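# Move wooden block from bench onto cart floor

## Task

Pick the wooden block up from the bench and lay it flat on the cart's floor at the handle end, next to the profiles. The drop flap must stay open, and anything already achieved must still hold at the end. Finish with both hands empty, released and away from the cart, touching nothing, and with the robot upright and not tilted; a fall or tilt means failure.

## Robot and tools

ROBOT. A Rainbow Robotics RB-Y1: a wheeled base (two drive wheels, two rear casters, no sideways motion), a folding torso (leg with ankle, knee, hip, plus yaw), a head with head_camera, and two 7-joint arms, each with a parallel gripper and a wrist camera (left_wrist_camera, right_wrist_camera) in a case that juts sideways and can strike things. The base is 0.58 m wide, extends 0.10 m in front of the drive axle and 0.57 m behind it; spinning in place sweeps a 0.58 m radius. Each arm is rated for 3 kg.

FRAMES. Base frame: origin on the floor midway between the drive wheels, x forward, y left, z up, metres. chest, left_hand and right_hand are printed in it; a hand point is midway between its finger pads, fingers pointing along the hand's -z axis and closing along its x axis. The printed hand position can be off, more at long reach or under load. base_odometry is the base frame at scene start, counted from wheel turns only (slip counts as travel, collisions can turn the robot unseen); heading in rad, left positive.

move. One action per call plus optional "cameras" (list of head_camera, left_wrist_camera, right_wrist_camera, or "all"; omitted means all, [] means none) and "blocking" (true/omitted waits for everything to rest; false returns in about 0.5 s while motion continues). An action is "base" and/or "joints" (optionally with "min_time_s" or "contact_limits"), or "target" alone or with "min_time_s", or "contact_limits" alone. No action: just reports state and images.
- base: one object {"x_m_s", "turn_rad_s", "for_s"}: velocities, not a goal. x_m_s forward speed, 0.005 to 0.4 m/s either sign or 0; turn_rad_s leftward turn rate, 0.02 to 1.509 either sign or 0; for_s 0.1 to 5 s. Omitted velocities are 0. Accel 0.4 m/s² (turn 0.5 rad/s²), so it coasts up to 1 s (turn 3.1 s) after. Distance is about speed × for_s. If |x|+0.27|turn| exceeds 0.4 both are scaled down. The base does not stop on contact.
- joints: one object keyed by joint name, absolute targets in rad (grippers in m, opening between pads, 0 to 0.1). Ranges: torso_squat_rad 0 to 1.2 (lowers chest), torso_shift_rad -0.3 to 0.6 (hips forward), torso_pitch_rad -0.2 to 1.4 (lean forward), torso_yaw_rad -1.5 to 1.5 (left positive; lift both arms out 0.2 rad first). Combined: squat+shift ≤ 1.52; squat−shift+pitch ≤ 1.57; shift+0.5pitch−0.4squat ≤ 0.7; shift+0.3pitch−0.5squat ≤ 0.39. Arms: shoulder_pitch ±2.356 (negative swings forward/up), left_shoulder_roll 0 to 3.141 and right_shoulder_roll -3.141 to 0 (outward lift), shoulder_yaw ±2.094, elbow -2.617 to 0.01 (negative bends), forearm_roll ±3.141, wrist_pitch -1.57 to 1.919, hand_roll ±2.705. head_pan_rad ±0.523, head_tilt_rad -0.35 to 1.57 (positive looks down).
- target: one hand only: {"side": "left"|"right", "x","y","z" in m in base frame (-3 to 3), "quat_wxyz" as the hand lines print it}. An absolute pose, solved once into joint angles, so the hand follows a curved path; break long moves into short steps. Refused if an earlier move is still running.
- min_time_s: 0.1 to 8 s, slowest allowed duration of arm/head/torso motions.
- contact_limits: {"left_gripper_m", "right_gripper_m"} in mA, 200 to 672.5 (start value 672.5); lower means gentler grip; persists.
To grip, command an opening at least 0.005 m below the object's width; "off_target" or "done" is then normal.

RESULTS. "move": done or the worst status. Hand status: refused (with reason), reached (within 10 mm and 2°), or short (with error). Joint words: done, moving, off_target (may still push), stopped, not_followed ("joint command not followed": self/arm-collision check withheld it), contact_stop, time_out, limit_stop_at_<name> (body guard or limit), torque_fault, limit_stop_at_motor_heat. An uncommanded stop or a refusal cancels later move/wait/finished_scene calls in that reply. lidar_m: 12 ranges in 30° sectors counter-clockwise from straight ahead, at 0.23 m height. motor_effort: wheel effort %, peak in brackets; high at rest means pushing on something. wheel_motors_off 1 means wheels cut for 2 s after stalling. Joint torques, external torques, wrist force/torque and motor temperatures are noisy with offsets. "pictures" lists image order.

OTHER TOOLS. wait {seconds 0 to 10, cameras}; stop {cameras} brakes all running motion; zoom_image {camera, region [x0,y0,x1,y1] pixels, max 504×504}; read_manual {section "licences"}; finished_scene {scene: current scene number} ends the scene irreversibly.

AVOID. Dropping the block or releasing it while it moves; slamming or pushing hard; arms hitting or pressing on each other (keep shoulder rolls about 0.5 rad outward when both reach forward); arm contact torque reaching load limits (10 s freeze); overheating from long stretched holds; driving into furniture or catching the upper body under tables (tip risk); heavy loads far forward; leaving the torso outside its limits. End released, clear of the cart, touching nothing.

Each tool is called after ">>>" in YAML: its name, and indented under it one key for each argument.

## Session

>>> move:
  joints: {"head_tilt_rad":0.7}

Scene clock: 0.83 s.
Joint torques (N m): left_arm=[-1.43 -0.58 0.85 -0.67 -0.1 -0.67 -0.17] | right_arm=[-3.25 -0.62 -0.85 -1.51 0.02 -0.64 0.04]
External joint torques (N m): left_arm=[-0.05 -0.73 0.84 -0.12 -0.1 -0.24 -0.16] | right_arm=[0.35 0.5 -0.81 0.12 -0.05 -0.04 0.02]
Motor temperatures (°C): left_arm=[30 28 32 36 34 33 38] | right_arm=[34 30 32 30 35 36 34]
Wrist force (N): left_arm=[-0.7 1.0 -7.0] | right_arm=[-2.7 1.0 -4.9]
Wrist torque (N m): left_arm=[-0.24 0.04 0.07] | right_arm=[-0.09 -0.11 -0.08]
Wrist force, peak (N): left_arm=[0.1 1.6 -7.9] | right_arm=[-2.9 0.8 -5.4]
move: done
base_odometry: x=+0.000 y=+0.000 heading=+0.000
lidar_m: 0.73 1.01 1.56 4.58 1.54 1.10 1.01 1.05 1.41 3.62 1.08 0.77
base_status: not commanded
joint_positions: torso_squat_rad=+0.350 torso_shift_rad=+0.000 torso_pitch_rad=+0.000 torso_yaw_rad=+0.000 left_shoulder_pitch_rad=+0.037 left_shoulder_roll_rad=+0.004 left_shoulder_yaw_rad=-0.043 left_elbow_rad=-0.196 left_forearm_roll_rad=-0.014 left_wrist_pitch_rad=+0.002 left_hand_roll_rad=+0.027 left_gripper_m=+0.099 right_shoulder_pitch_rad=-0.040 right_shoulder_roll_rad=-0.021 right_shoulder_yaw_rad=-0.018 right_elbow_rad=-0.235 right_forearm_roll_rad=+0.049 right_wrist_pitch_rad=-0.014 right_hand_roll_rad=+0.035 right_gripper_m=+0.099 head_pan_rad=+0.000 head_tilt_rad=+0.700
joint_status: all done
wheel_motors_off: 0
motor_effort: left_wheel=+0(1) right_wheel=+0(2)
chest: x=-0.2280 y=+0.0001 z=+1.2475 quat_wxyz=(+1.000, +0.000, +0.000, +0.000) (m; base frame)
left_hand: x=-0.1598 y=+0.2200 z=+0.5653 quat_wxyz=(+0.997, +0.000, -0.079, -0.009) (m; base frame)
right_hand: x=-0.0823 y=-0.2360 z=+0.5770 quat_wxyz=(+0.989, -0.016, -0.142, +0.041) (m; base frame)
pictures: head_camera, left_wrist_camera, right_wrist_camera
camera_calibration:
head_camera: T_world_to_cam=[[-0.0013029, -0.999504, -0.0314495, 0.0444398], [-0.599493, 0.0259523, -0.799959, 1.08611], [0.800379, 0.0178115, -0.59923, 0.977429], [0, 0, 0, 1]] pos_world=[-0.13114, -0.00117876, 1.45595]
left_wrist_camera: T_world_to_cam=[[0.988729, 0.00951077, 0.149411, 0.0708523], [-0.0605828, -0.887204, 0.457383, -0.0439768], [0.136908, -0.46128, -0.876628, 0.691386], [0, 0, 0, 1]] pos_world=[-0.167374, 0.279232, 0.615617]
right_wrist_camera: T_world_to_cam=[[-0.945884, -0.114442, -0.303654, 0.0690946], [-0.245121, 0.865172, 0.437486, -0.0414028], [0.212647, 0.488243, -0.846404, 0.693308], [0, 0, 0, 1]] pos_world=[-0.0922228, -0.294775, 0.625913]

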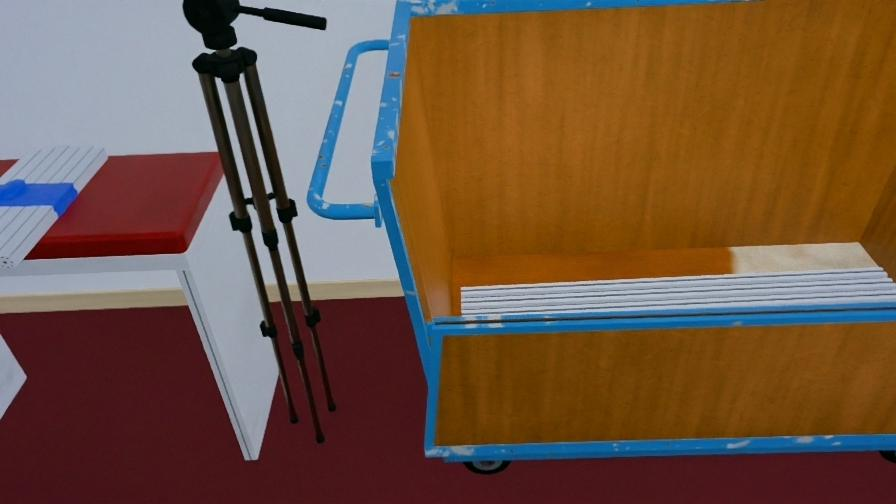

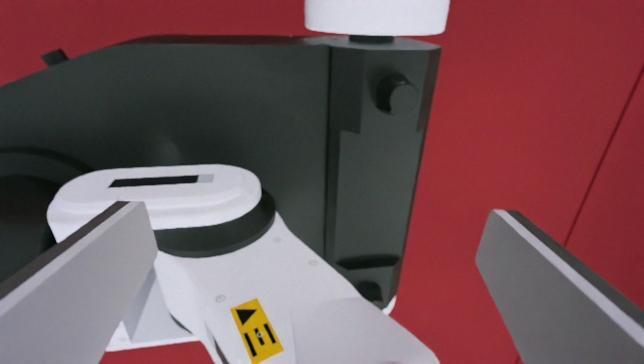

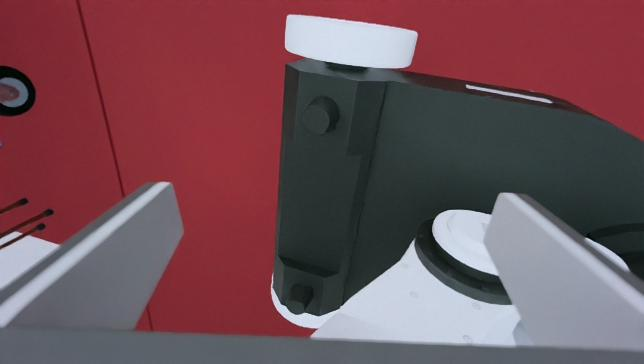

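>>> move:
  joints: {"head_tilt_rad":0.6,"head_pan_rad":0.52}
  cameras: ["head_camera"]

>>> move:
  joints: {"head_tilt_rad":0.7,"head_pan_rad":-0.52}
  cameras: ["head_camera"]

Scene clock: 2.60 s.
Joint torques (N m): left_arm=[-1.94 -0.97 0.61 -0.55 -0.1 -0.71 -0.08] | right_arm=[-3.22 -0.61 -0.64 -1.28 -0.04 -0.52 0.09]
External joint torques (N m): left_arm=[-0.56 -1.12 0.6 0.01 -0.1 -0.29 -0.07] | right_arm=[0.38 0.5 -0.6 0.35 -0.1 0.07 0.08]
Motor temperatures (°C): left_arm=[30 28 32 36 34 33 38] | right_arm=[34 30 32 30 35 36 34]
Wrist force (N): left_arm=[0.1 1.3 -7.6] | right_arm=[-2.3 0.8 -5.3]
Wrist torque (N m): left_arm=[-0.28 0.15 0.09] | right_arm=[-0.06 -0.08 -0.09]
Wrist force, peak (N): left_arm=[-0.7 1.3 -8.3] | right_arm=[-2.9 1.1 -5.5]
move: done
base_odometry: x=+0.000 y=+0.000 heading=+0.000
lidar_m: 0.73 1.03 1.56 4.57 1.56 1.11 1.01 1.05 1.42 3.62 1.08 0.77
base_status: not commanded
joint_positions: torso_squat_rad=+0.350 torso_shift_rad=+0.000 torso_pitch_rad=+0.000 torso_yaw_rad=+0.000 left_shoulder_pitch_rad=+0.037 left_shoulder_roll_rad=+0.004 left_shoulder_yaw_rad=-0.043 left_elbow_rad=-0.196 left_forearm_roll_rad=-0.014 left_wrist_pitch_rad=+0.002 left_hand_roll_rad=+0.027 left_gripper_m=+0.099 right_shoulder_pitch_rad=-0.040 right_shoulder_roll_rad=-0.021 right_shoulder_yaw_rad=-0.018 right_elbow_rad=-0.235 right_forearm_roll_rad=+0.049 right_wrist_pitch_rad=-0.014 right_hand_roll_rad=+0.035 right_gripper_m=+0.099 head_pan_rad=+0.520 head_tilt_rad=+0.600
joint_status: all done
wheel_motors_off: 0
motor_effort: left_wheel=+1(1) right_wheel=+0(2)
chest: x=-0.2280 y=+0.0001 z=+1.2475 quat_wxyz=(+1.000, +0.000, +0.000, +0.000) (m; base frame)
left_hand: x=-0.1598 y=+0.2200 z=+0.5653 quat_wxyz=(+0.997, +0.000, -0.079, -0.009) (m; base frame)
right_hand: x=-0.0823 y=-0.2360 z=+0.5770 quat_wxyz=(+0.989, -0.016, -0.142, +0.041) (m; base frame)
pictures: head_camera
camera_calibration:
head_camera: T_world_to_cam=[[0.49822, -0.866481, -0.0314377, 0.147304], [-0.461326, -0.23421, -0.85576, 1.19538], [0.734136, 0.44086, -0.516418, 0.843847], [0, 0, 0, 1]] pos_world=[-0.141427, 0.0355889, 1.46337]

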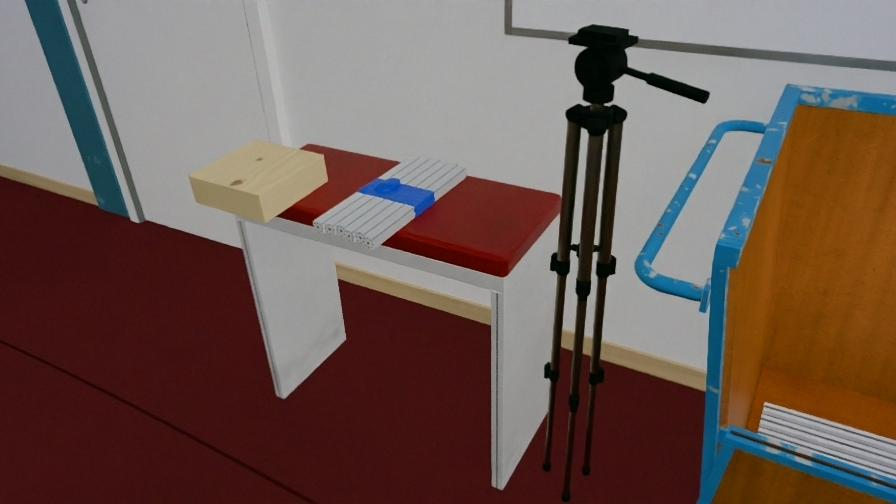

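Scene clock: 3.97 s.
Joint torques (N m): left_arm=[-1.75 -0.61 0.8 -0.57 -0.11 -0.71 0.01] | right_arm=[-3.72 -0.32 -0.62 -1.33 0.01 -0.47 -0.09]
External joint torques (N m): left_arm=[-0.37 -0.75 0.79 -0.01 -0.11 -0.28 0.02] | right_arm=[-0.12 0.8 -0.58 0.3 -0.05 0.13 -0.11]
Motor temperatures (°C): left_arm=[30 28 32 36 34 33 38] | right_arm=[34 30 32 30 35 36 34]
Wrist force (N): left_arm=[-0.7 1.6 -7.8] | right_arm=[-2.3 1.1 -4.3]
Wrist torque (N m): left_arm=[-0.34 0.08 0.08] | right_arm=[-0.12 -0.07 -0.08]
Wrist force, peak (N): left_arm=[-0.2 1.6 -8.0] | right_arm=[-3.1 1.2 -5.0]
move: done
base_odometry: x=+0.000 y=+0.000 heading=+0.000
lidar_m: 0.74 1.01 1.56 4.59 1.54 1.10 1.02 1.05 1.41 3.61 1.08 0.77
base_status: not commanded
joint_positions: torso_squat_rad=+0.350 torso_shift_rad=+0.000 torso_pitch_rad=+0.000 torso_yaw_rad=+0.000 left_shoulder_pitch_rad=+0.037 left_shoulder_roll_rad=+0.004 left_shoulder_yaw_rad=-0.043 left_elbow_rad=-0.196 left_forearm_roll_rad=-0.014 left_wrist_pitch_rad=+0.002 left_hand_roll_rad=+0.027 left_gripper_m=+0.099 right_shoulder_pitch_rad=-0.040 right_shoulder_roll_rad=-0.021 right_shoulder_yaw_rad=-0.018 right_elbow_rad=-0.235 right_forearm_roll_rad=+0.049 right_wrist_pitch_rad=-0.014 right_hand_roll_rad=+0.035 right_gripper_m=+0.099 head_pan_rad=-0.520 head_tilt_rad=+0.700
joint_status: all done
wheel_motors_off: 0
motor_effort: left_wheel=+0(1) right_wheel=+0(2)
chest: x=-0.2280 y=+0.0001 z=+1.2475 quat_wxyz=(+1.000, +0.000, +0.000, +0.000) (m; base frame)
left_hand: x=-0.1598 y=+0.2200 z=+0.5653 quat_wxyz=(+0.997, +0.000, -0.079, -0.009) (m; base frame)
right_hand: x=-0.0823 y=-0.2360 z=+0.5770 quat_wxyz=(+0.989, -0.016, -0.142, +0.041) (m; base frame)
pictures: head_camera
camera_calibration:
head_camera: T_world_to_cam=[[-0.497741, -0.866755, -0.0314653, -0.0578212], [-0.507318, 0.320373, -0.799993, 1.10511], [0.703479, -0.382226, -0.599184, 0.957458], [0, 0, 0, 1]] pos_world=[-0.141691, -0.0381973, 1.45595]

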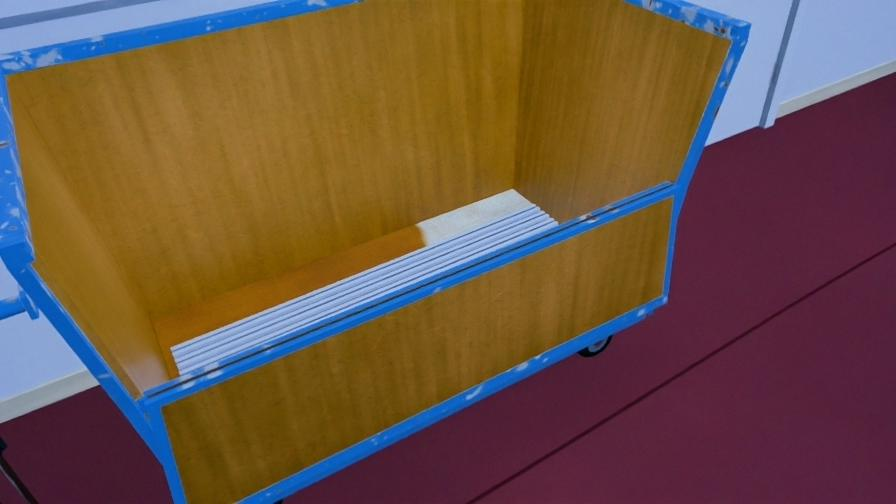

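>>> move:
  joints: {"torso_squat_rad":0.1,"torso_pitch_rad":0.5,"head_tilt_rad":0.7,"head_pan_rad":-0.15}
  cameras: ["head_camera"]

Scene clock: 19.80 s.
Joint torques (N m): left_arm=[11.02 -0.66 0.8 4.94 -0.05 0.31 -0.02] | right_arm=[9.89 -0.38 -0.82 4.07 -0.08 0.39 -0.03]
External joint torques (N m): left_arm=[-0.9 -0.97 0.77 0.24 -0.04 -0.25 -0.04] | right_arm=[0.1 0.44 -0.57 0.64 -0.02 0.04 -0.02]
Motor temperatures (°C): left_arm=[30 28 32 36 34 33 38] | right_arm=[34 30 32 30 35 36 34]
Wrist force (N): left_arm=[3.2 1.1 -7.9] | right_arm=[0.4 0.7 -5.3]
Wrist torque (N m): left_arm=[-0.28 0.36 0.06] | right_arm=[-0.05 0.08 -0.07]
Wrist force, peak (N): left_arm=[3.2 1.2 -8.4] | right_arm=[-1.8 1.5 -5.7]
move: done
base_odometry: x=+0.000 y=+0.000 heading=+0.000
lidar_m: 0.73 1.01 1.56 4.57 1.55 1.10 1.01 1.05 1.41 3.61 1.09 0.77
base_status: not commanded
joint_positions: torso_squat_rad=+0.100 torso_shift_rad=+0.000 torso_pitch_rad=+0.500 torso_yaw_rad=+0.000 left_shoulder_pitch_rad=+0.037 left_shoulder_roll_rad=+0.004 left_shoulder_yaw_rad=-0.043 left_elbow_rad=-0.196 left_forearm_roll_rad=-0.014 left_wrist_pitch_rad=+0.002 left_hand_roll_rad=+0.027 left_gripper_m=+0.099 right_shoulder_pitch_rad=-0.040 right_shoulder_roll_rad=-0.021 right_shoulder_yaw_rad=-0.018 right_elbow_rad=-0.235 right_forearm_roll_rad=+0.049 right_wrist_pitch_rad=-0.014 right_hand_roll_rad=+0.035 right_gripper_m=+0.099 head_pan_rad=-0.150 head_tilt_rad=+0.700
joint_status: all done
wheel_motors_off: 0
motor_effort: left_wheel=+0(1) right_wheel=+1(2)
chest: x=-0.0796 y=+0.0001 z=+1.2485 quat_wxyz=(+0.969, +0.000, +0.247, +0.000) (m; base frame)
left_hand: x=-0.3468 y=+0.2200 z=+0.6172 quat_wxyz=(+0.985, -0.003, +0.170, -0.008) (m; base frame)
right_hand: x=-0.2732 y=-0.2360 z=+0.5903 quat_wxyz=(+0.993, -0.006, +0.107, +0.043) (m; base frame)
pictures: head_camera
camera_calibration:
head_camera: T_world_to_cam=[[-0.147368, -0.988073, 0.0446526, -0.0586944], [-0.900301, 0.115309, -0.419717, 0.676972], [0.409562, -0.102054, -0.906556, 1.21205], [0, 0, 0, 1]] pos_world=[0.104418, -0.0123612, 1.38555]

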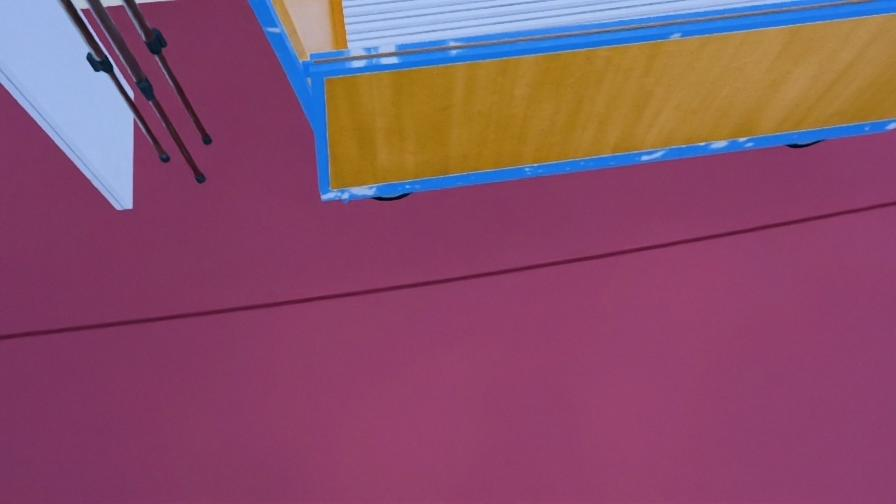

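>>> move:
  joints: {"head_tilt_rad":0.3,"head_pan_rad":-0.15}
  cameras: ["head_camera"]

>>> move:
  joints: {"head_tilt_rad":0.3,"head_pan_rad":0.52}
  cameras: ["head_camera"]

Scene clock: 21.40 s.
Joint torques (N m): left_arm=[11.03 -0.62 0.69 4.66 -0.06 0.43 0.01] | right_arm=[10.38 -0.2 -0.66 4.01 -0.14 0.4 -0.07]
External joint torques (N m): left_arm=[-0.89 -0.92 0.66 -0.04 -0.05 -0.13 -0.01] | right_arm=[0.6 0.62 -0.41 0.57 -0.08 0.05 -0.05]
Motor temperatures (°C): left_arm=[30 28 32 36 34 33 38] | right_arm=[34 30 32 30 35 36 34]
Wrist force (N): left_arm=[2.7 1.9 -7.2] | right_arm=[0.1 1.0 -4.7]
Wrist torque (N m): left_arm=[-0.38 0.30 0.06] | right_arm=[-0.08 0.05 -0.08]
Wrist force, peak (N): left_arm=[2.9 1.4 -8.1] | right_arm=[0.2 0.6 -5.3]
move: done
base_odometry: x=+0.000 y=+0.000 heading=+0.000
lidar_m: 0.73 1.01 1.53 4.58 1.53 1.12 1.01 1.06 1.43 3.61 1.08 0.77
base_status: not commanded
joint_positions: torso_squat_rad=+0.100 torso_shift_rad=+0.000 torso_pitch_rad=+0.500 torso_yaw_rad=+0.000 left_shoulder_pitch_rad=+0.037 left_shoulder_roll_rad=+0.004 left_shoulder_yaw_rad=-0.043 left_elbow_rad=-0.196 left_forearm_roll_rad=-0.014 left_wrist_pitch_rad=+0.002 left_hand_roll_rad=+0.027 left_gripper_m=+0.099 right_shoulder_pitch_rad=-0.040 right_shoulder_roll_rad=-0.021 right_shoulder_yaw_rad=-0.018 right_elbow_rad=-0.235 right_forearm_roll_rad=+0.049 right_wrist_pitch_rad=-0.014 right_hand_roll_rad=+0.035 right_gripper_m=+0.099 head_pan_rad=-0.150 head_tilt_rad=+0.300
joint_status: all done
wheel_motors_off: 0
motor_effort: left_wheel=+0(1) right_wheel=+0(2)
chest: x=-0.0796 y=+0.0001 z=+1.2486 quat_wxyz=(+0.969, +0.000, +0.247, +0.000) (m; base frame)
left_hand: x=-0.3469 y=+0.2200 z=+0.6172 quat_wxyz=(+0.985, -0.003, +0.170, -0.008) (m; base frame)
right_hand: x=-0.2732 y=-0.2360 z=+0.5903 quat_wxyz=(+0.993, -0.006, +0.107, +0.043) (m; base frame)
pictures: head_camera
camera_calibration:
head_camera: T_world_to_cam=[[-0.135662, -0.989926, 0.0405181, -0.053267], [-0.670605, 0.0616435, -0.739249, 1.12048], [0.729304, -0.127459, -0.672213, 0.869408], [0, 0, 0, 1]] pos_world=[0.110112, -0.0109866, 1.4149]

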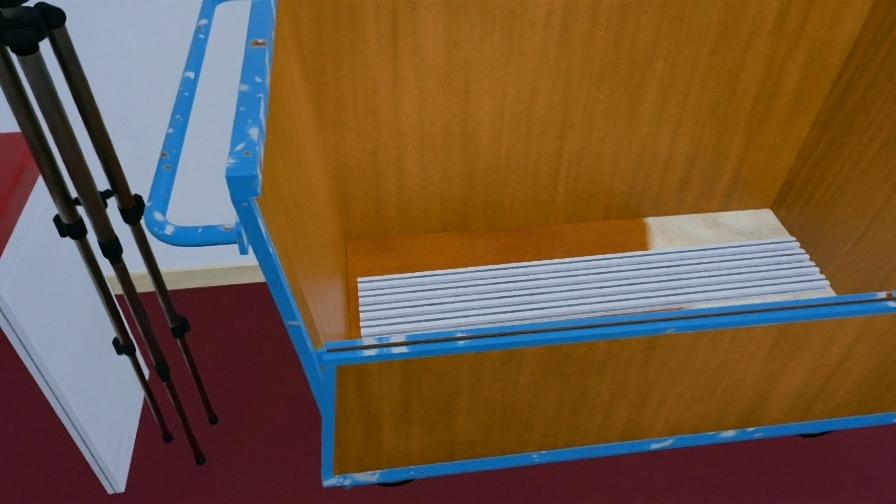

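Scene clock: 22.50 s.
Joint torques (N m): left_arm=[10.92 -0.71 0.73 4.76 -0.13 0.35 0] | right_arm=[10.32 -0.31 -0.86 4.08 -0.13 0.42 0.01]
External joint torques (N m): left_arm=[-1 -1.01 0.7 0.06 -0.12 -0.22 -0.02] | right_arm=[0.53 0.51 -0.61 0.65 -0.08 0.06 0.02]
Motor temperatures (°C): left_arm=[30 28 32 36 34 33 38] | right_arm=[34 30 32 30 35 36 34]
Wrist force (N): left_arm=[3.2 1.1 -7.3] | right_arm=[0.7 0.6 -4.7]
Wrist torque (N m): left_arm=[-0.27 0.36 0.08] | right_arm=[-0.02 0.13 -0.08]
Wrist force, peak (N): left_arm=[3.0 1.4 -7.9] | right_arm=[0.4 0.6 -5.5]
move: done
base_odometry: x=+0.000 y=+0.000 heading=+0.000
lidar_m: 0.74 1.02 1.55 4.58 1.54 1.09 1.02 1.05 1.42 3.62 1.09 0.78
base_status: not commanded
joint_positions: torso_squat_rad=+0.100 torso_shift_rad=+0.000 torso_pitch_rad=+0.500 torso_yaw_rad=+0.000 left_shoulder_pitch_rad=+0.037 left_shoulder_roll_rad=+0.004 left_shoulder_yaw_rad=-0.043 left_elbow_rad=-0.196 left_forearm_roll_rad=-0.014 left_wrist_pitch_rad=+0.002 left_hand_roll_rad=+0.027 left_gripper_m=+0.099 right_shoulder_pitch_rad=-0.040 right_shoulder_roll_rad=-0.021 right_shoulder_yaw_rad=-0.018 right_elbow_rad=-0.235 right_forearm_roll_rad=+0.049 right_wrist_pitch_rad=-0.014 right_hand_roll_rad=+0.035 right_gripper_m=+0.099 head_pan_rad=+0.520 head_tilt_rad=+0.300
joint_status: all done
wheel_motors_off: 0
motor_effort: left_wheel=-1(1) right_wheel=-1(2)
chest: x=-0.0796 y=+0.0001 z=+1.2486 quat_wxyz=(+0.969, +0.000, +0.247, +0.000) (m; base frame)
left_hand: x=-0.3469 y=+0.2200 z=+0.6172 quat_wxyz=(+0.985, -0.003, +0.170, -0.008) (m; base frame)
right_hand: x=-0.2732 y=-0.2360 z=+0.5903 quat_wxyz=(+0.993, -0.006, +0.107, +0.043) (m; base frame)
pictures: head_camera
camera_calibration:
head_camera: T_world_to_cam=[[0.430043, -0.861944, -0.268544, 0.363454], [-0.659838, -0.0970641, -0.745112, 1.12841], [0.616179, 0.497626, -0.610485, 0.786093], [0, 0, 0, 1]] pos_world=[0.103893, 0.0316242, 1.41829]

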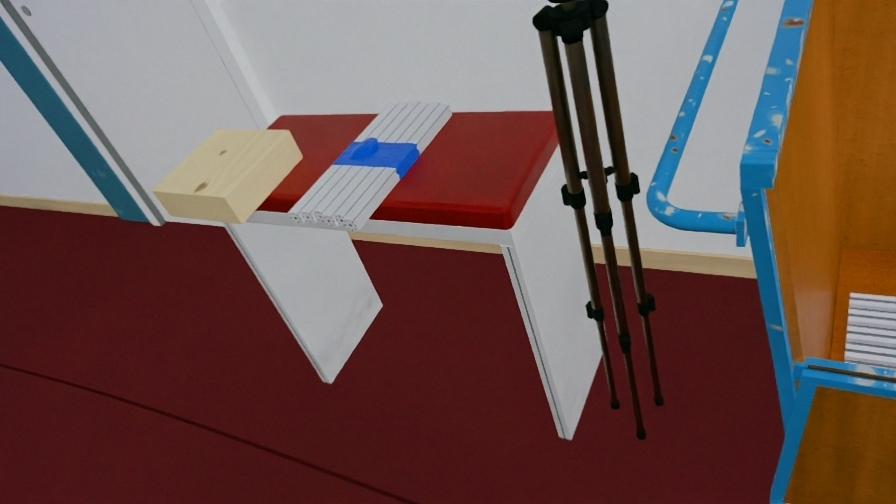

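>>> move:
  joints: {"torso_squat_rad":0.35,"torso_pitch_rad":0.1,"head_tilt_rad":0.6,"head_pan_rad":0}
  base: {"turn_rad_s":0.6,"for_s":2.617}
  cameras: []

>>> move:
  base: {"x_m_s":0.35,"for_s":4.0}
  cameras: []

>>> move:
  base: {"turn_rad_s":-0.6,"for_s":2.617}
  cameras: ["head_camera"]

Scene clock: 46.23 s.
Joint torques (N m): left_arm=[1.15 -0.63 0.78 0.6 -0.03 -0.45 0] | right_arm=[-1 -0.54 -0.52 -0.31 -0.07 -0.32 -0.02]
External joint torques (N m): left_arm=[-0.21 -0.82 0.76 0.08 -0.03 -0.22 0] | right_arm=[-0.12 0.53 -0.44 0.3 -0.11 0.09 -0.03]
Motor temperatures (°C): left_arm=[31 28 32 36 34 33 37] | right_arm=[34 30 32 30 35 36 34]
Wrist force (N): left_arm=[0.3 0.9 -7.2] | right_arm=[-2.0 0.9 -4.7]
Wrist torque (N m): left_arm=[-0.25 0.16 0.07] | right_arm=[-0.08 -0.07 -0.10]
Wrist force, peak (N): left_arm=[3.0 1.8 -8.2] | right_arm=[-2.4 1.0 -5.4]
move: done
base_odometry: x=+0.000 y=+0.000 heading=+1.579
lidar_m: 4.22 1.49 1.06 1.04 1.07 1.46 3.88 1.07 0.78 0.73 1.02 1.55
base_status: done (sent for 2.63 of 2.63 s)
joint_positions: torso_squat_rad=+0.350 torso_shift_rad=+0.000 torso_pitch_rad=+0.100 torso_yaw_rad=+0.000 left_shoulder_pitch_rad=+0.037 left_shoulder_roll_rad=+0.004 left_shoulder_yaw_rad=-0.043 left_elbow_rad=-0.196 left_forearm_roll_rad=-0.014 left_wrist_pitch_rad=+0.002 left_hand_roll_rad=+0.027 left_gripper_m=+0.099 right_shoulder_pitch_rad=-0.040 right_shoulder_roll_rad=-0.021 right_shoulder_yaw_rad=-0.018 right_elbow_rad=-0.235 right_forearm_roll_rad=+0.049 right_wrist_pitch_rad=-0.014 right_hand_roll_rad=+0.035 right_gripper_m=+0.099 head_pan_rad=+0.000 head_tilt_rad=+0.600
joint_status: all done
wheel_motors_off: 0
motor_effort: left_wheel=+5(33) right_wheel=+19(47)
chest: x=-0.1972 y=+0.0001 z=+1.2459 quat_wxyz=(+0.999, +0.000, +0.050, +0.000) (m; base frame)
left_hand: x=-0.1974 y=+0.2200 z=+0.5603 quat_wxyz=(+1.000, -0.001, -0.029, -0.009) (m; base frame)
right_hand: x=-0.1191 y=-0.2360 z=+0.5643 quat_wxyz=(+0.995, -0.014, -0.093, +0.041) (m; base frame)
pictures: none
No camera images: "cameras" was empty.

Scene clock: 51.47 s.
Joint torques (N m): left_arm=[1.37 -0.79 0.58 0.61 -0.04 -0.46 -0.05] | right_arm=[-0.35 -0.58 -0.7 -0.25 -0.09 -0.43 0.01]
External joint torques (N m): left_arm=[0.01 -0.98 0.56 0.08 -0.04 -0.23 -0.05] | right_arm=[0.53 0.49 -0.62 0.36 -0.13 -0.01 0]
Motor temperatures (°C): left_arm=[31 28 32 36 34 33 37] | right_arm=[34 30 32 30 35 36 34]
Wrist force (N): left_arm=[0.3 1.2 -7.5] | right_arm=[-2.1 0.8 -4.8]
Wrist torque (N m): left_arm=[-0.29 0.17 0.11] | right_arm=[-0.06 -0.09 -0.08]
Wrist force, peak (N): left_arm=[0.6 1.5 -8.5] | right_arm=[-2.6 0.9 -5.7]
move: done
base_odometry: x=-0.013 y=+1.400 heading=+1.581
lidar_m: 4.19 1.49 1.09 1.05 1.10 1.50 3.98 1.40 1.22 0.89 1.55 2.09
base_status: done (sent for 4 of 4 s)
joint_positions: torso_squat_rad=+0.350 torso_shift_rad=+0.000 torso_pitch_rad=+0.100 torso_yaw_rad=+0.000 left_shoulder_pitch_rad=+0.037 left_shoulder_roll_rad=+0.004 left_shoulder_yaw_rad=-0.043 left_elbow_rad=-0.196 left_forearm_roll_rad=-0.014 left_wrist_pitch_rad=+0.002 left_hand_roll_rad=+0.027 left_gripper_m=+0.099 right_shoulder_pitch_rad=-0.040 right_shoulder_roll_rad=-0.021 right_shoulder_yaw_rad=-0.018 right_elbow_rad=-0.235 right_forearm_roll_rad=+0.049 right_wrist_pitch_rad=-0.014 right_hand_roll_rad=+0.035 right_gripper_m=+0.099 head_pan_rad=+0.000 head_tilt_rad=+0.600
joint_status: not commanded
wheel_motors_off: 0
motor_effort: left_wheel=+17(47) right_wheel=-16(49)
chest: x=-0.1971 y=+0.0001 z=+1.2459 quat_wxyz=(+0.999, +0.000, +0.050, +0.000) (m; base frame)
left_hand: x=-0.1973 y=+0.2200 z=+0.5603 quat_wxyz=(+1.000, -0.001, -0.029, -0.009) (m; base frame)
right_hand: x=-0.1190 y=-0.2360 z=+0.5643 quat_wxyz=(+0.995, -0.014, -0.093, +0.041) (m; base frame)
pictures: none
No camera images: "cameras" was empty.

Scene clock: 55.63 s.
Joint torques (N m): left_arm=[1.29 -0.6 1.05 0.53 -0.08 -0.42 -0.01] | right_arm=[-0.48 -0.55 -0.68 -0.12 -0.13 -0.36 -0.08]
External joint torques (N m): left_arm=[-0.07 -0.78 1.04 0 -0.08 -0.19 -0.01] | right_arm=[0.4 0.53 -0.59 0.49 -0.17 0.06 -0.09]
Motor temperatures (°C): left_arm=[31 28 32 36 34 33 37] | right_arm=[34 30 32 30 35 36 34]
Wrist force (N): left_arm=[0.6 0.8 -7.2] | right_arm=[-1.9 1.3 -5.1]
Wrist torque (N m): left_arm=[-0.28 0.15 0.09] | right_arm=[-0.12 -0.04 -0.11]
Wrist force, peak (N): left_arm=[0.7 1.7 -8.2] | right_arm=[-1.9 1.1 -5.6]
move: done
base_odometry: x=-0.013 y=+1.400 heading=+0.001
lidar_m: 0.90 1.54 2.06 4.21 1.55 1.11 1.03 1.06 1.44 3.68 1.40 1.21
base_status: done (sent for 2.63 of 2.63 s)
joint_positions: torso_squat_rad=+0.350 torso_shift_rad=+0.000 torso_pitch_rad=+0.100 torso_yaw_rad=+0.000 left_shoulder_pitch_rad=+0.037 left_shoulder_roll_rad=+0.004 left_shoulder_yaw_rad=-0.043 left_elbow_rad=-0.196 left_forearm_roll_rad=-0.014 left_wrist_pitch_rad=+0.002 left_hand_roll_rad=+0.027 left_gripper_m=+0.099 right_shoulder_pitch_rad=-0.040 right_shoulder_roll_rad=-0.021 right_shoulder_yaw_rad=-0.018 right_elbow_rad=-0.235 right_forearm_roll_rad=+0.049 right_wrist_pitch_rad=-0.014 right_hand_roll_rad=+0.035 right_gripper_m=+0.099 head_pan_rad=+0.000 head_tilt_rad=+0.600
joint_status: not commanded
wheel_motors_off: 0
motor_effort: left_wheel=+22(44) right_wheel=+1(51)
chest: x=-0.1971 y=+0.0001 z=+1.2459 quat_wxyz=(+0.999, +0.000, +0.050, +0.000) (m; base frame)
left_hand: x=-0.1973 y=+0.2200 z=+0.5603 quat_wxyz=(+1.000, -0.001, -0.029, -0.009) (m; base frame)
right_hand: x=-0.1190 y=-0.2359 z=+0.5643 quat_wxyz=(+0.995, -0.014, -0.093, +0.041) (m; base frame)
pictures: head_camera
camera_calibration:
head_camera: T_world_to_cam=[[-0.00129571, -0.999503, -0.0315018, 0.0443974], [-0.59955, 0.0259886, -0.799915, 1.11269], [0.800336, 0.0178505, -0.599286, 0.93401], [0, 0, 0, 1]] pos_world=[-0.0803491, -0.00121445, 1.4512]

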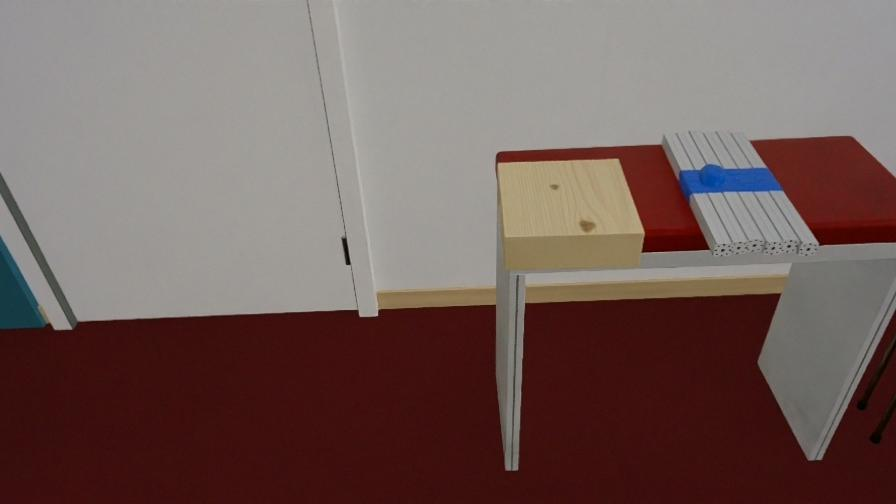

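>>> zoom_image:
  camera: "head_camera"
  region: [480, 130, 720, 290]

Scaled by 2.100 from the camera's 896x504 image, which has a finer 1280x720 frame.

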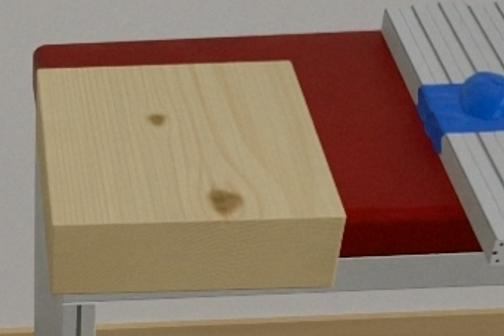

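>>> move:
  joints: {"torso_squat_rad":0.8,"torso_pitch_rad":0.3,"head_tilt_rad":0.7}
  base: {"x_m_s":0.2,"for_s":2.0}
  cameras: []

>>> move:
  target: {"side":"right","x":0.3,"y":-0.20,"z":0.75,"quat_wxyz":[0.7071,0,-0.7071,0]}
  min_time_s: 4

Scene clock: 68.00 s.
Joint torques (N m): left_arm=[6.28 -0.66 0.83 2.68 -0.04 -0.08 -0.05] | right_arm=[5.24 -0.12 -0.85 2.15 -0.12 0.16 0.03]
External joint torques (N m): left_arm=[-0.5 -0.91 0.8 0.01 -0.04 -0.25 -0.06] | right_arm=[0.7 0.84 -0.68 0.71 -0.12 0.19 0.03]
Motor temperatures (°C): left_arm=[31 28 32 36 34 33 37] | right_arm=[34 30 32 30 35 36 34]
Wrist force (N): left_arm=[1.7 1.4 -7.6] | right_arm=[-1.2 0.9 -5.3]
Wrist torque (N m): left_arm=[-0.32 0.20 0.06] | right_arm=[-0.08 -0.02 -0.09]
Wrist force, peak (N): left_arm=[0.5 1.4 -8.6] | right_arm=[-1.4 1.5 -5.9]
move: done
base_odometry: x=+0.387 y=+1.400 heading=+0.001
lidar_m: 0.49 1.10 1.52 3.90 2.15 1.55 1.43 1.48 1.98 1.49 0.95 1.11
base_status: done (sent for 2 of 2 s)
joint_positions: torso_squat_rad=+0.800 torso_shift_rad=+0.000 torso_pitch_rad=+0.300 torso_yaw_rad=+0.000 left_shoulder_pitch_rad=+0.037 left_shoulder_roll_rad=+0.004 left_shoulder_yaw_rad=-0.043 left_elbow_rad=-0.196 left_forearm_roll_rad=-0.014 left_wrist_pitch_rad=+0.002 left_hand_roll_rad=+0.027 left_gripper_m=+0.099 right_shoulder_pitch_rad=-0.040 right_shoulder_roll_rad=-0.021 right_shoulder_yaw_rad=-0.018 right_elbow_rad=-0.235 right_forearm_roll_rad=+0.049 right_wrist_pitch_rad=-0.014 right_hand_roll_rad=+0.035 right_gripper_m=+0.099 head_pan_rad=+0.000 head_tilt_rad=+0.700
joint_status: all done
wheel_motors_off: 0
motor_effort: left_wheel=-9(49) right_wheel=+13(47)
chest: x=-0.1365 y=+0.0001 z=+1.0638 quat_wxyz=(+0.989, +0.000, +0.149, +0.000) (m; base frame)
left_hand: x=-0.2730 y=+0.2200 z=+0.3919 quat_wxyz=(+0.997, -0.002, +0.071, -0.009) (m; base frame)
right_hand: x=-0.1955 y=-0.2360 z=+0.3802 quat_wxyz=(+0.999, -0.010, +0.007, +0.043) (m; base frame)
pictures: none
No camera images: "cameras" was empty.

Scene clock: 72.33 s.
Joint torques (N m): left_arm=[6.25 -0.6 0.7 2.74 -0.13 -0.01 0.07] | right_arm=[-3.87 2.42 0.98 -10.31 -0.05 -2.13 0.14]
External joint torques (N m): left_arm=[-0.53 -0.85 0.67 0.07 -0.13 -0.19 0.06] | right_arm=[1.45 2.28 0.92 -1.05 -0.4 -0.24 0.08]
Motor temperatures (°C): left_arm=[31 28 32 36 34 32 37] | right_arm=[34 30 32 30 35 36 34]
Wrist force (N): left_arm=[1.9 1.8 -7.4] | right_arm=[-7.8 0.6 0.8]
Wrist torque (N m): left_arm=[-0.37 0.30 0.06] | right_arm=[-0.14 -0.49 -0.10]
Wrist force, peak (N): left_arm=[1.3 1.0 -8.7] | right_arm=[-7.8 0.6 0.8]
move: done
base_odometry: x=+0.387 y=+1.400 heading=+0.001
lidar_m: 0.50 1.10 1.53 3.94 2.15 1.53 1.43 1.48 1.96 1.50 0.95 1.12
base_status: not commanded
joint_positions: torso_squat_rad=+0.800 torso_shift_rad=+0.000 torso_pitch_rad=+0.300 torso_yaw_rad=+0.000 left_shoulder_pitch_rad=+0.037 left_shoulder_roll_rad=+0.004 left_shoulder_yaw_rad=-0.043 left_elbow_rad=-0.196 left_forearm_roll_rad=-0.014 left_wrist_pitch_rad=+0.002 left_hand_roll_rad=+0.027 left_gripper_m=+0.099 right_shoulder_pitch_rad=-0.020 right_shoulder_roll_rad=+0.000 right_shoulder_yaw_rad=+0.060 right_elbow_rad=-1.502 right_forearm_roll_rad=-0.171 right_wrist_pitch_rad=-0.357 right_hand_roll_rad=+0.179 right_gripper_m=+0.099 head_pan_rad=+0.000 head_tilt_rad=+0.700
joint_status: all done
wheel_motors_off: 0
motor_effort: left_wheel=-9(10) right_wheel=+10(13)
chest: x=-0.1365 y=+0.0001 z=+1.0638 quat_wxyz=(+0.989, +0.000, +0.149, +0.000) (m; base frame)
left_hand: x=-0.2730 y=+0.2200 z=+0.3919 quat_wxyz=(+0.997, -0.002, +0.071, -0.009) (m; base frame)
right_hand: x=+0.3000 y=-0.2000 z=+0.7500 quat_wxyz=(+0.707, +0.002, -0.708, +0.002) (m; base frame)
right_hand_status: reached (checked arc, planned for 4.0 s): 0 mm and 0.3 deg off.
pictures: head_camera, left_wrist_camera, right_wrist_camera
camera_calibration:
head_camera: T_world_to_cam=[[-0.010576, -0.999503, -0.029707, 0.0356166], [-0.809174, 0.0260086, -0.586994, 0.738831], [0.587475, 0.0178301, -0.809046, 0.988285], [0, 0, 0, 1]] pos_world=[0.0176272, -0.00123827, 1.23432]
left_wrist_camera: T_world_to_cam=[[0.988716, 0.00945408, -0.149502, 0.325828], [0.0772569, -0.887223, 0.454826, 0.0670748], [-0.128341, -0.461244, -0.877942, 0.483005], [0, 0, 0, 1]] pos_world=[-0.265344, 0.279213, 0.442255]
right_wrist_camera: T_world_to_cam=[[0.0278803, -0.0287157, -0.999199, 0.734094], [-0.510691, 0.858883, -0.0389328, 0.381252], [0.859312, 0.511367, 0.00928103, -0.0903324], [0, 0, 0, 1]] pos_world=[0.251859, -0.260177, 0.749187]

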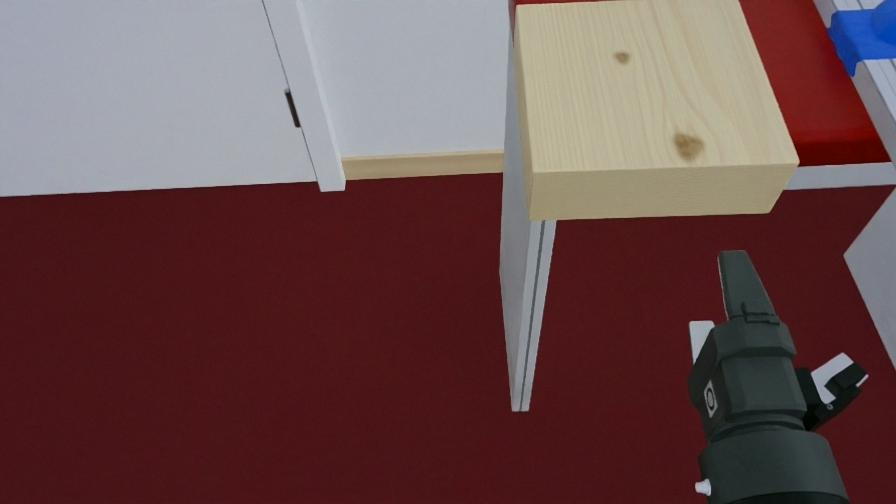

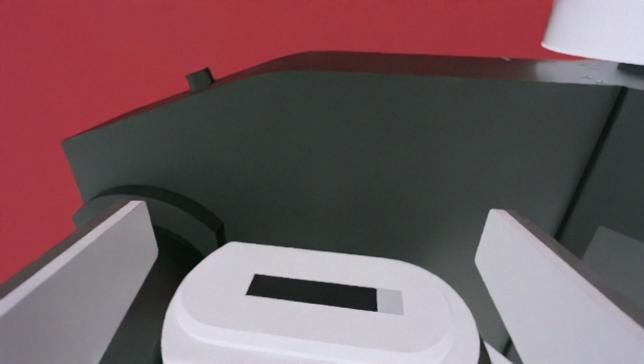

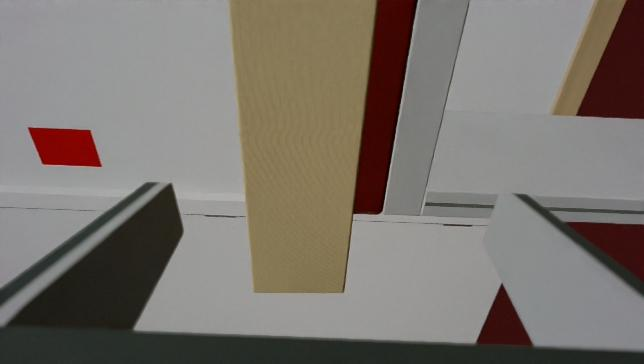

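>>> move:
  target: {"side":"right","x":0.37,"y":-0.186,"z":0.76,"quat_wxyz":[0.7071,0,-0.7071,0]}
  min_time_s: 2
  cameras: ["right_wrist_camera","head_camera"]

Scene clock: 79.80 s.
Joint torques (N m): left_arm=[6.61 -0.12 0.79 2.61 -0.1 0.06 -0.01] | right_arm=[-11.33 2.13 -2.04 -9.58 0.12 -1.69 0.23]
External joint torques (N m): left_arm=[-0.18 -0.38 0.77 -0.06 -0.09 -0.11 -0.01] | right_arm=[-1.78 2.29 -2.19 -0.12 -0.32 0.12 0.18]
Motor temperatures (°C): left_arm=[31 28 32 36 34 32 37] | right_arm=[34 30 32 30 35 36 34]
Wrist force (N): left_arm=[1.3 1.3 -8.3] | right_arm=[-7.1 0.7 1.2]
Wrist torque (N m): left_arm=[-0.26 0.15 0.08] | right_arm=[-0.12 -0.41 -0.12]
Wrist force, peak (N): left_arm=[2.2 1.3 -8.4] | right_arm=[-8.2 0.7 1.3]
move: done
base_odometry: x=+0.387 y=+1.400 heading=+0.001
lidar_m: 0.50 1.10 1.52 3.90 2.16 1.52 1.43 1.48 1.98 1.51 0.95 1.12
base_status: not commanded
joint_positions: torso_squat_rad=+0.800 torso_shift_rad=+0.000 torso_pitch_rad=+0.300 torso_yaw_rad=+0.000 left_shoulder_pitch_rad=+0.037 left_shoulder_roll_rad=+0.004 left_shoulder_yaw_rad=-0.043 left_elbow_rad=-0.196 left_forearm_roll_rad=-0.014 left_wrist_pitch_rad=+0.002 left_hand_roll_rad=+0.027 left_gripper_m=+0.099 right_shoulder_pitch_rad=-0.268 right_shoulder_roll_rad=+0.000 right_shoulder_yaw_rad=+0.017 right_elbow_rad=-1.326 right_forearm_roll_rad=-0.345 right_wrist_pitch_rad=-0.311 right_hand_roll_rad=+0.346 right_gripper_m=+0.099 head_pan_rad=+0.000 head_tilt_rad=+0.700
joint_status: all done
wheel_motors_off: 0
motor_effort: left_wheel=-10(10) right_wheel=+12(13)
chest: x=-0.1365 y=+0.0001 z=+1.0638 quat_wxyz=(+0.989, +0.000, +0.149, +0.000) (m; base frame)
left_hand: x=-0.2730 y=+0.2200 z=+0.3919 quat_wxyz=(+0.997, -0.002, +0.071, -0.009) (m; base frame)
right_hand: x=+0.3698 y=-0.1862 z=+0.7598 quat_wxyz=(+0.707, +0.001, -0.707, +0.001) (m; base frame)
right_hand_status: reached (checked arc, planned for 2.0 s): 0 mm and 0.2 deg off.
pictures: head_camera, right_wrist_camera
camera_calibration:
head_camera: T_world_to_cam=[[-0.010576, -0.999503, -0.0297071, 0.0356167], [-0.809174, 0.0260086, -0.586994, 0.738831], [0.587474, 0.0178301, -0.809046, 0.988285], [0, 0, 0, 1]] pos_world=[0.0176273, -0.00123826, 1.23432]
right_wrist_camera: T_world_to_cam=[[0.0263937, -0.0293152, -0.999222, 0.742774], [-0.509003, 0.859896, -0.0386726, 0.404808], [0.86036, 0.509628, 0.00777434, -0.15702], [0, 0, 0, 1]] pos_world=[0.321538, -0.246296, 0.759071]

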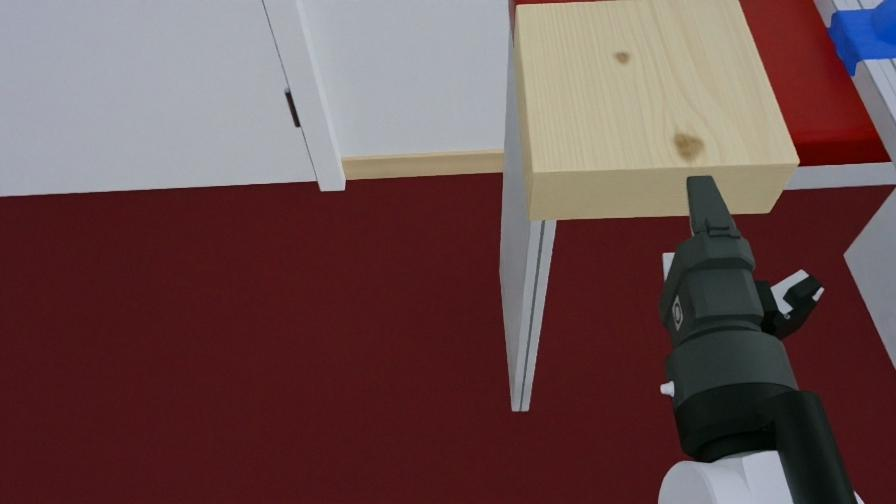

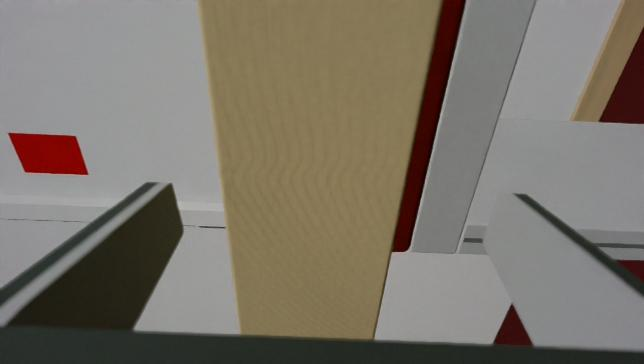

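>>> move:
  target: {"side":"right","x":0.41,"y":-0.186,"z":0.766,"quat_wxyz":[0.7071,0,-0.7071,0]}
  min_time_s: 2
  cameras: ["right_wrist_camera","head_camera"]

Scene clock: 84.13 s.
Joint torques (N m): left_arm=[6.38 -0.61 0.82 2.66 0.06 -0.07 -0.11] | right_arm=[-14.17 -2.28 -2.12 -9.4 0.1 -1.68 0.3]
External joint torques (N m): left_arm=[-0.4 -0.86 0.79 0 0.06 -0.25 -0.12] | right_arm=[-2.17 -1.35 -2.27 0.08 -0.34 0.12 0.25]
Motor temperatures (°C): left_arm=[31 28 32 35 34 32 37] | right_arm=[34 30 32 30 35 36 34]
Wrist force (N): left_arm=[2.0 1.6 -7.5] | right_arm=[-7.5 0.2 0.6]
Wrist torque (N m): left_arm=[-0.30 0.28 0.10] | right_arm=[-0.09 -0.44 -0.12]
Wrist force, peak (N): left_arm=[1.9 1.4 -8.6] | right_arm=[-8.0 0.8 0.9]
move: done
base_odometry: x=+0.387 y=+1.400 heading=+0.001
lidar_m: 0.51 1.10 1.52 3.90 2.14 1.54 1.43 1.46 1.98 1.51 0.95 1.12
base_status: not commanded
joint_positions: torso_squat_rad=+0.800 torso_shift_rad=+0.000 torso_pitch_rad=+0.300 torso_yaw_rad=+0.000 left_shoulder_pitch_rad=+0.037 left_shoulder_roll_rad=+0.004 left_shoulder_yaw_rad=-0.043 left_elbow_rad=-0.196 left_forearm_roll_rad=-0.014 left_wrist_pitch_rad=+0.002 left_hand_roll_rad=+0.027 left_gripper_m=+0.099 right_shoulder_pitch_rad=-0.418 right_shoulder_roll_rad=-0.009 right_shoulder_yaw_rad=-0.035 right_elbow_rad=-1.191 right_forearm_roll_rad=-0.361 right_wrist_pitch_rad=-0.303 right_hand_roll_rad=+0.354 right_gripper_m=+0.099 head_pan_rad=+0.000 head_tilt_rad=+0.700
joint_status: all done
wheel_motors_off: 0
motor_effort: left_wheel=-9(10) right_wheel=+10(13)
chest: x=-0.1365 y=+0.0001 z=+1.0638 quat_wxyz=(+0.989, +0.000, +0.149, +0.000) (m; base frame)
left_hand: x=-0.2730 y=+0.2200 z=+0.3919 quat_wxyz=(+0.997, -0.002, +0.071, -0.009) (m; base frame)
right_hand: x=+0.4095 y=-0.1858 z=+0.7662 quat_wxyz=(+0.708, +0.000, -0.706, +0.000) (m; base frame)
right_hand_status: reached (checked arc, planned for 2.0 s): 1 mm and 0.1 deg off.
pictures: head_camera, right_wrist_camera
camera_calibration:
head_camera: T_world_to_cam=[[-0.010576, -0.999503, -0.0297073, 0.0356168], [-0.809174, 0.0260088, -0.586994, 0.738831], [0.587474, 0.0178303, -0.809046, 0.988285], [0, 0, 0, 1]] pos_world=[0.0176273, -0.00123841, 1.23432]
right_wrist_camera: T_world_to_cam=[[0.0242952, -0.0287883, -0.99929, 0.74909], [-0.506786, 0.861272, -0.0371333, 0.423101], [0.861729, 0.507329, 0.00633529, -0.19123], [0, 0, 0, 1]] pos_world=[0.361011, -0.245823, 0.765481]

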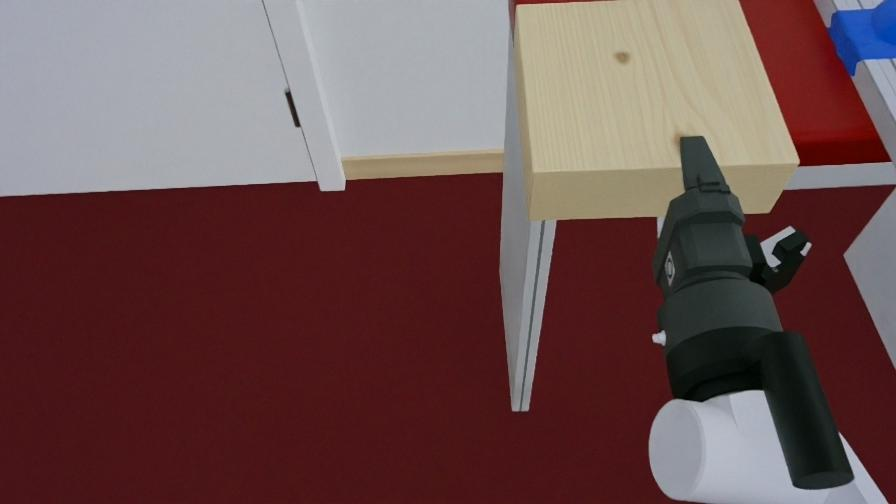

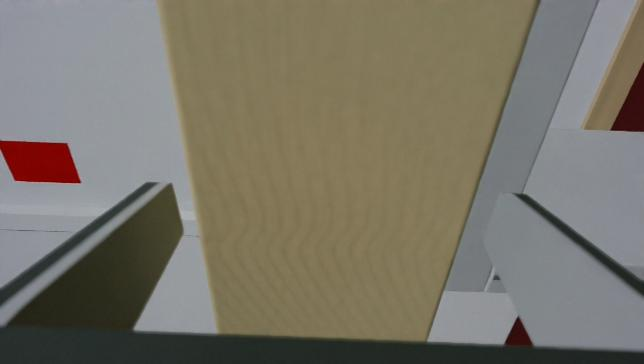

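>>> move:
  target: {"side":"right","x":0.446,"y":-0.186,"z":0.766,"quat_wxyz":[0.7071,0,-0.7071,0]}
  min_time_s: 2
  cameras: ["right_wrist_camera"]

>>> move:
  joints: {"right_gripper_m":0.05}
  cameras: ["right_wrist_camera"]

Scene clock: 88.73 s.
Joint torques (N m): left_arm=[6.39 -0.65 0.7 2.56 -0.14 -0.03 0.05] | right_arm=[-16.41 -3.25 -2.12 -9.4 0.09 -2.07 -0.27]
External joint torques (N m): left_arm=[-0.39 -0.9 0.67 -0.1 -0.13 -0.21 0.04] | right_arm=[-2.01 -1.15 -2.1 -0.1 -0.36 -0.25 -0.32]
Motor temperatures (°C): left_arm=[31 28 32 35 34 32 37] | right_arm=[34 30 32 30 35 36 34]
Wrist force (N): left_arm=[1.5 1.6 -7.5] | right_arm=[-6.8 0.7 1.2]
Wrist torque (N m): left_arm=[-0.33 0.21 0.06] | right_arm=[-0.11 -0.34 -0.07]
Wrist force, peak (N): left_arm=[1.7 1.4 -8.6] | right_arm=[-7.8 0.7 0.7]
move: done
base_odometry: x=+0.387 y=+1.400 heading=+0.001
lidar_m: 0.49 1.09 1.53 3.92 2.15 1.54 1.42 1.48 1.99 1.51 0.96 1.13
base_status: not commanded
joint_positions: torso_squat_rad=+0.800 torso_shift_rad=+0.000 torso_pitch_rad=+0.300 torso_yaw_rad=+0.000 left_shoulder_pitch_rad=+0.037 left_shoulder_roll_rad=+0.004 left_shoulder_yaw_rad=-0.043 left_elbow_rad=-0.196 left_forearm_roll_rad=-0.014 left_wrist_pitch_rad=+0.002 left_hand_roll_rad=+0.027 left_gripper_m=+0.099 right_shoulder_pitch_rad=-0.577 right_shoulder_roll_rad=-0.041 right_shoulder_yaw_rad=-0.062 right_elbow_rad=-0.992 right_forearm_roll_rad=-0.374 right_wrist_pitch_rad=-0.348 right_hand_roll_rad=+0.334 right_gripper_m=+0.099 head_pan_rad=+0.000 head_tilt_rad=+0.700
joint_status: all done
wheel_motors_off: 0
motor_effort: left_wheel=-9(10) right_wheel=+11(13)
chest: x=-0.1365 y=+0.0001 z=+1.0638 quat_wxyz=(+0.989, +0.000, +0.149, +0.000) (m; base frame)
left_hand: x=-0.2730 y=+0.2200 z=+0.3919 quat_wxyz=(+0.997, -0.002, +0.071, -0.009) (m; base frame)
right_hand: x=+0.4453 y=-0.1861 z=+0.7663 quat_wxyz=(+0.709, +0.000, -0.705, +0.000) (m; base frame)
right_hand_status: reached (checked arc, planned for 2.0 s): 1 mm and 0.3 deg off.
pictures: right_wrist_camera
camera_calibration:
right_wrist_camera: T_world_to_cam=[[0.0216384, -0.0295842, -0.999328, 0.749416], [-0.506586, 0.861418, -0.0364705, 0.44087], [0.861918, 0.507035, 0.00365271, -0.220051], [0, 0, 0, 1]] pos_world=[0.396788, -0.246028, 0.765795]

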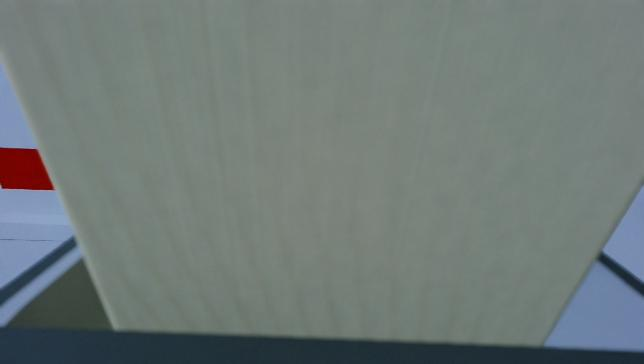

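Scene clock: 89.80 s.
Joint torques (N m): left_arm=[6.49 -0.6 0.71 2.67 -0.08 -0.13 0] | right_arm=[-14.91 -3.34 -2.13 -8.51 -0.02 -1.06 -0.1]
External joint torques (N m): left_arm=[-0.29 -0.85 0.68 0.01 -0.08 -0.3 -0.01] | right_arm=[-0.5 -1.24 -2.11 0.79 -0.47 0.76 -0.15]
Motor temperatures (°C): left_arm=[31 28 32 35 34 32 37] | right_arm=[34 30 32 30 35 36 34]
Wrist force (N): left_arm=[2.1 1.4 -7.6] | right_arm=[-3.6 0.7 2.9]
Wrist torque (N m): left_arm=[-0.29 0.27 0.07] | right_arm=[-0.14 -0.71 -0.22]
Wrist force, peak (N): left_arm=[1.7 1.4 -8.3] | right_arm=[-7.5 0.5 0.9]
move: off_target
base_odometry: x=+0.387 y=+1.400 heading=+0.001
lidar_m: 0.49 1.10 1.51 3.91 2.17 1.54 1.43 1.47 1.96 1.52 0.95 1.12
base_status: not commanded
joint_positions: torso_squat_rad=+0.800 torso_shift_rad=+0.000 torso_pitch_rad=+0.300 torso_yaw_rad=+0.000 left_shoulder_pitch_rad=+0.037 left_shoulder_roll_rad=+0.004 left_shoulder_yaw_rad=-0.043 left_elbow_rad=-0.196 left_forearm_roll_rad=-0.014 left_wrist_pitch_rad=+0.002 left_hand_roll_rad=+0.027 left_gripper_m=+0.099 right_shoulder_pitch_rad=-0.577 right_shoulder_roll_rad=-0.041 right_shoulder_yaw_rad=-0.062 right_elbow_rad=-0.992 right_forearm_roll_rad=-0.374 right_wrist_pitch_rad=-0.348 right_hand_roll_rad=+0.334 right_gripper_m=+0.076 head_pan_rad=+0.000 head_tilt_rad=+0.700
joint_status: right_gripper_m off_target (ended at +0.076, target +0.050)
wheel_motors_off: 0
motor_effort: left_wheel=-10(10) right_wheel=+10(13)
chest: x=-0.1365 y=+0.0001 z=+1.0638 quat_wxyz=(+0.989, +0.000, +0.149, +0.000) (m; base frame)
left_hand: x=-0.2730 y=+0.2200 z=+0.3919 quat_wxyz=(+0.997, -0.002, +0.071, -0.009) (m; base frame)
right_hand: x=+0.4454 y=-0.1860 z=+0.7667 quat_wxyz=(+0.708, +0.000, -0.706, +0.000) (m; base frame)
pictures: right_wrist_camera
camera_calibration:
right_wrist_camera: T_world_to_cam=[[0.0224715, -0.0295376, -0.999311, 0.749404], [-0.506555, 0.86142, -0.0368526, 0.44121], [0.861915, 0.507034, 0.00439498, -0.220753], [0, 0, 0, 1]] pos_world=[0.396927, -0.246003, 0.766117]

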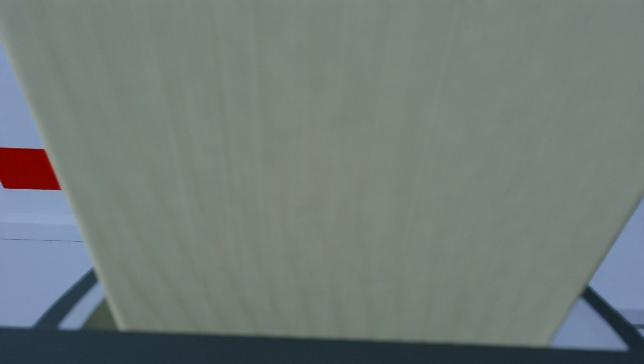

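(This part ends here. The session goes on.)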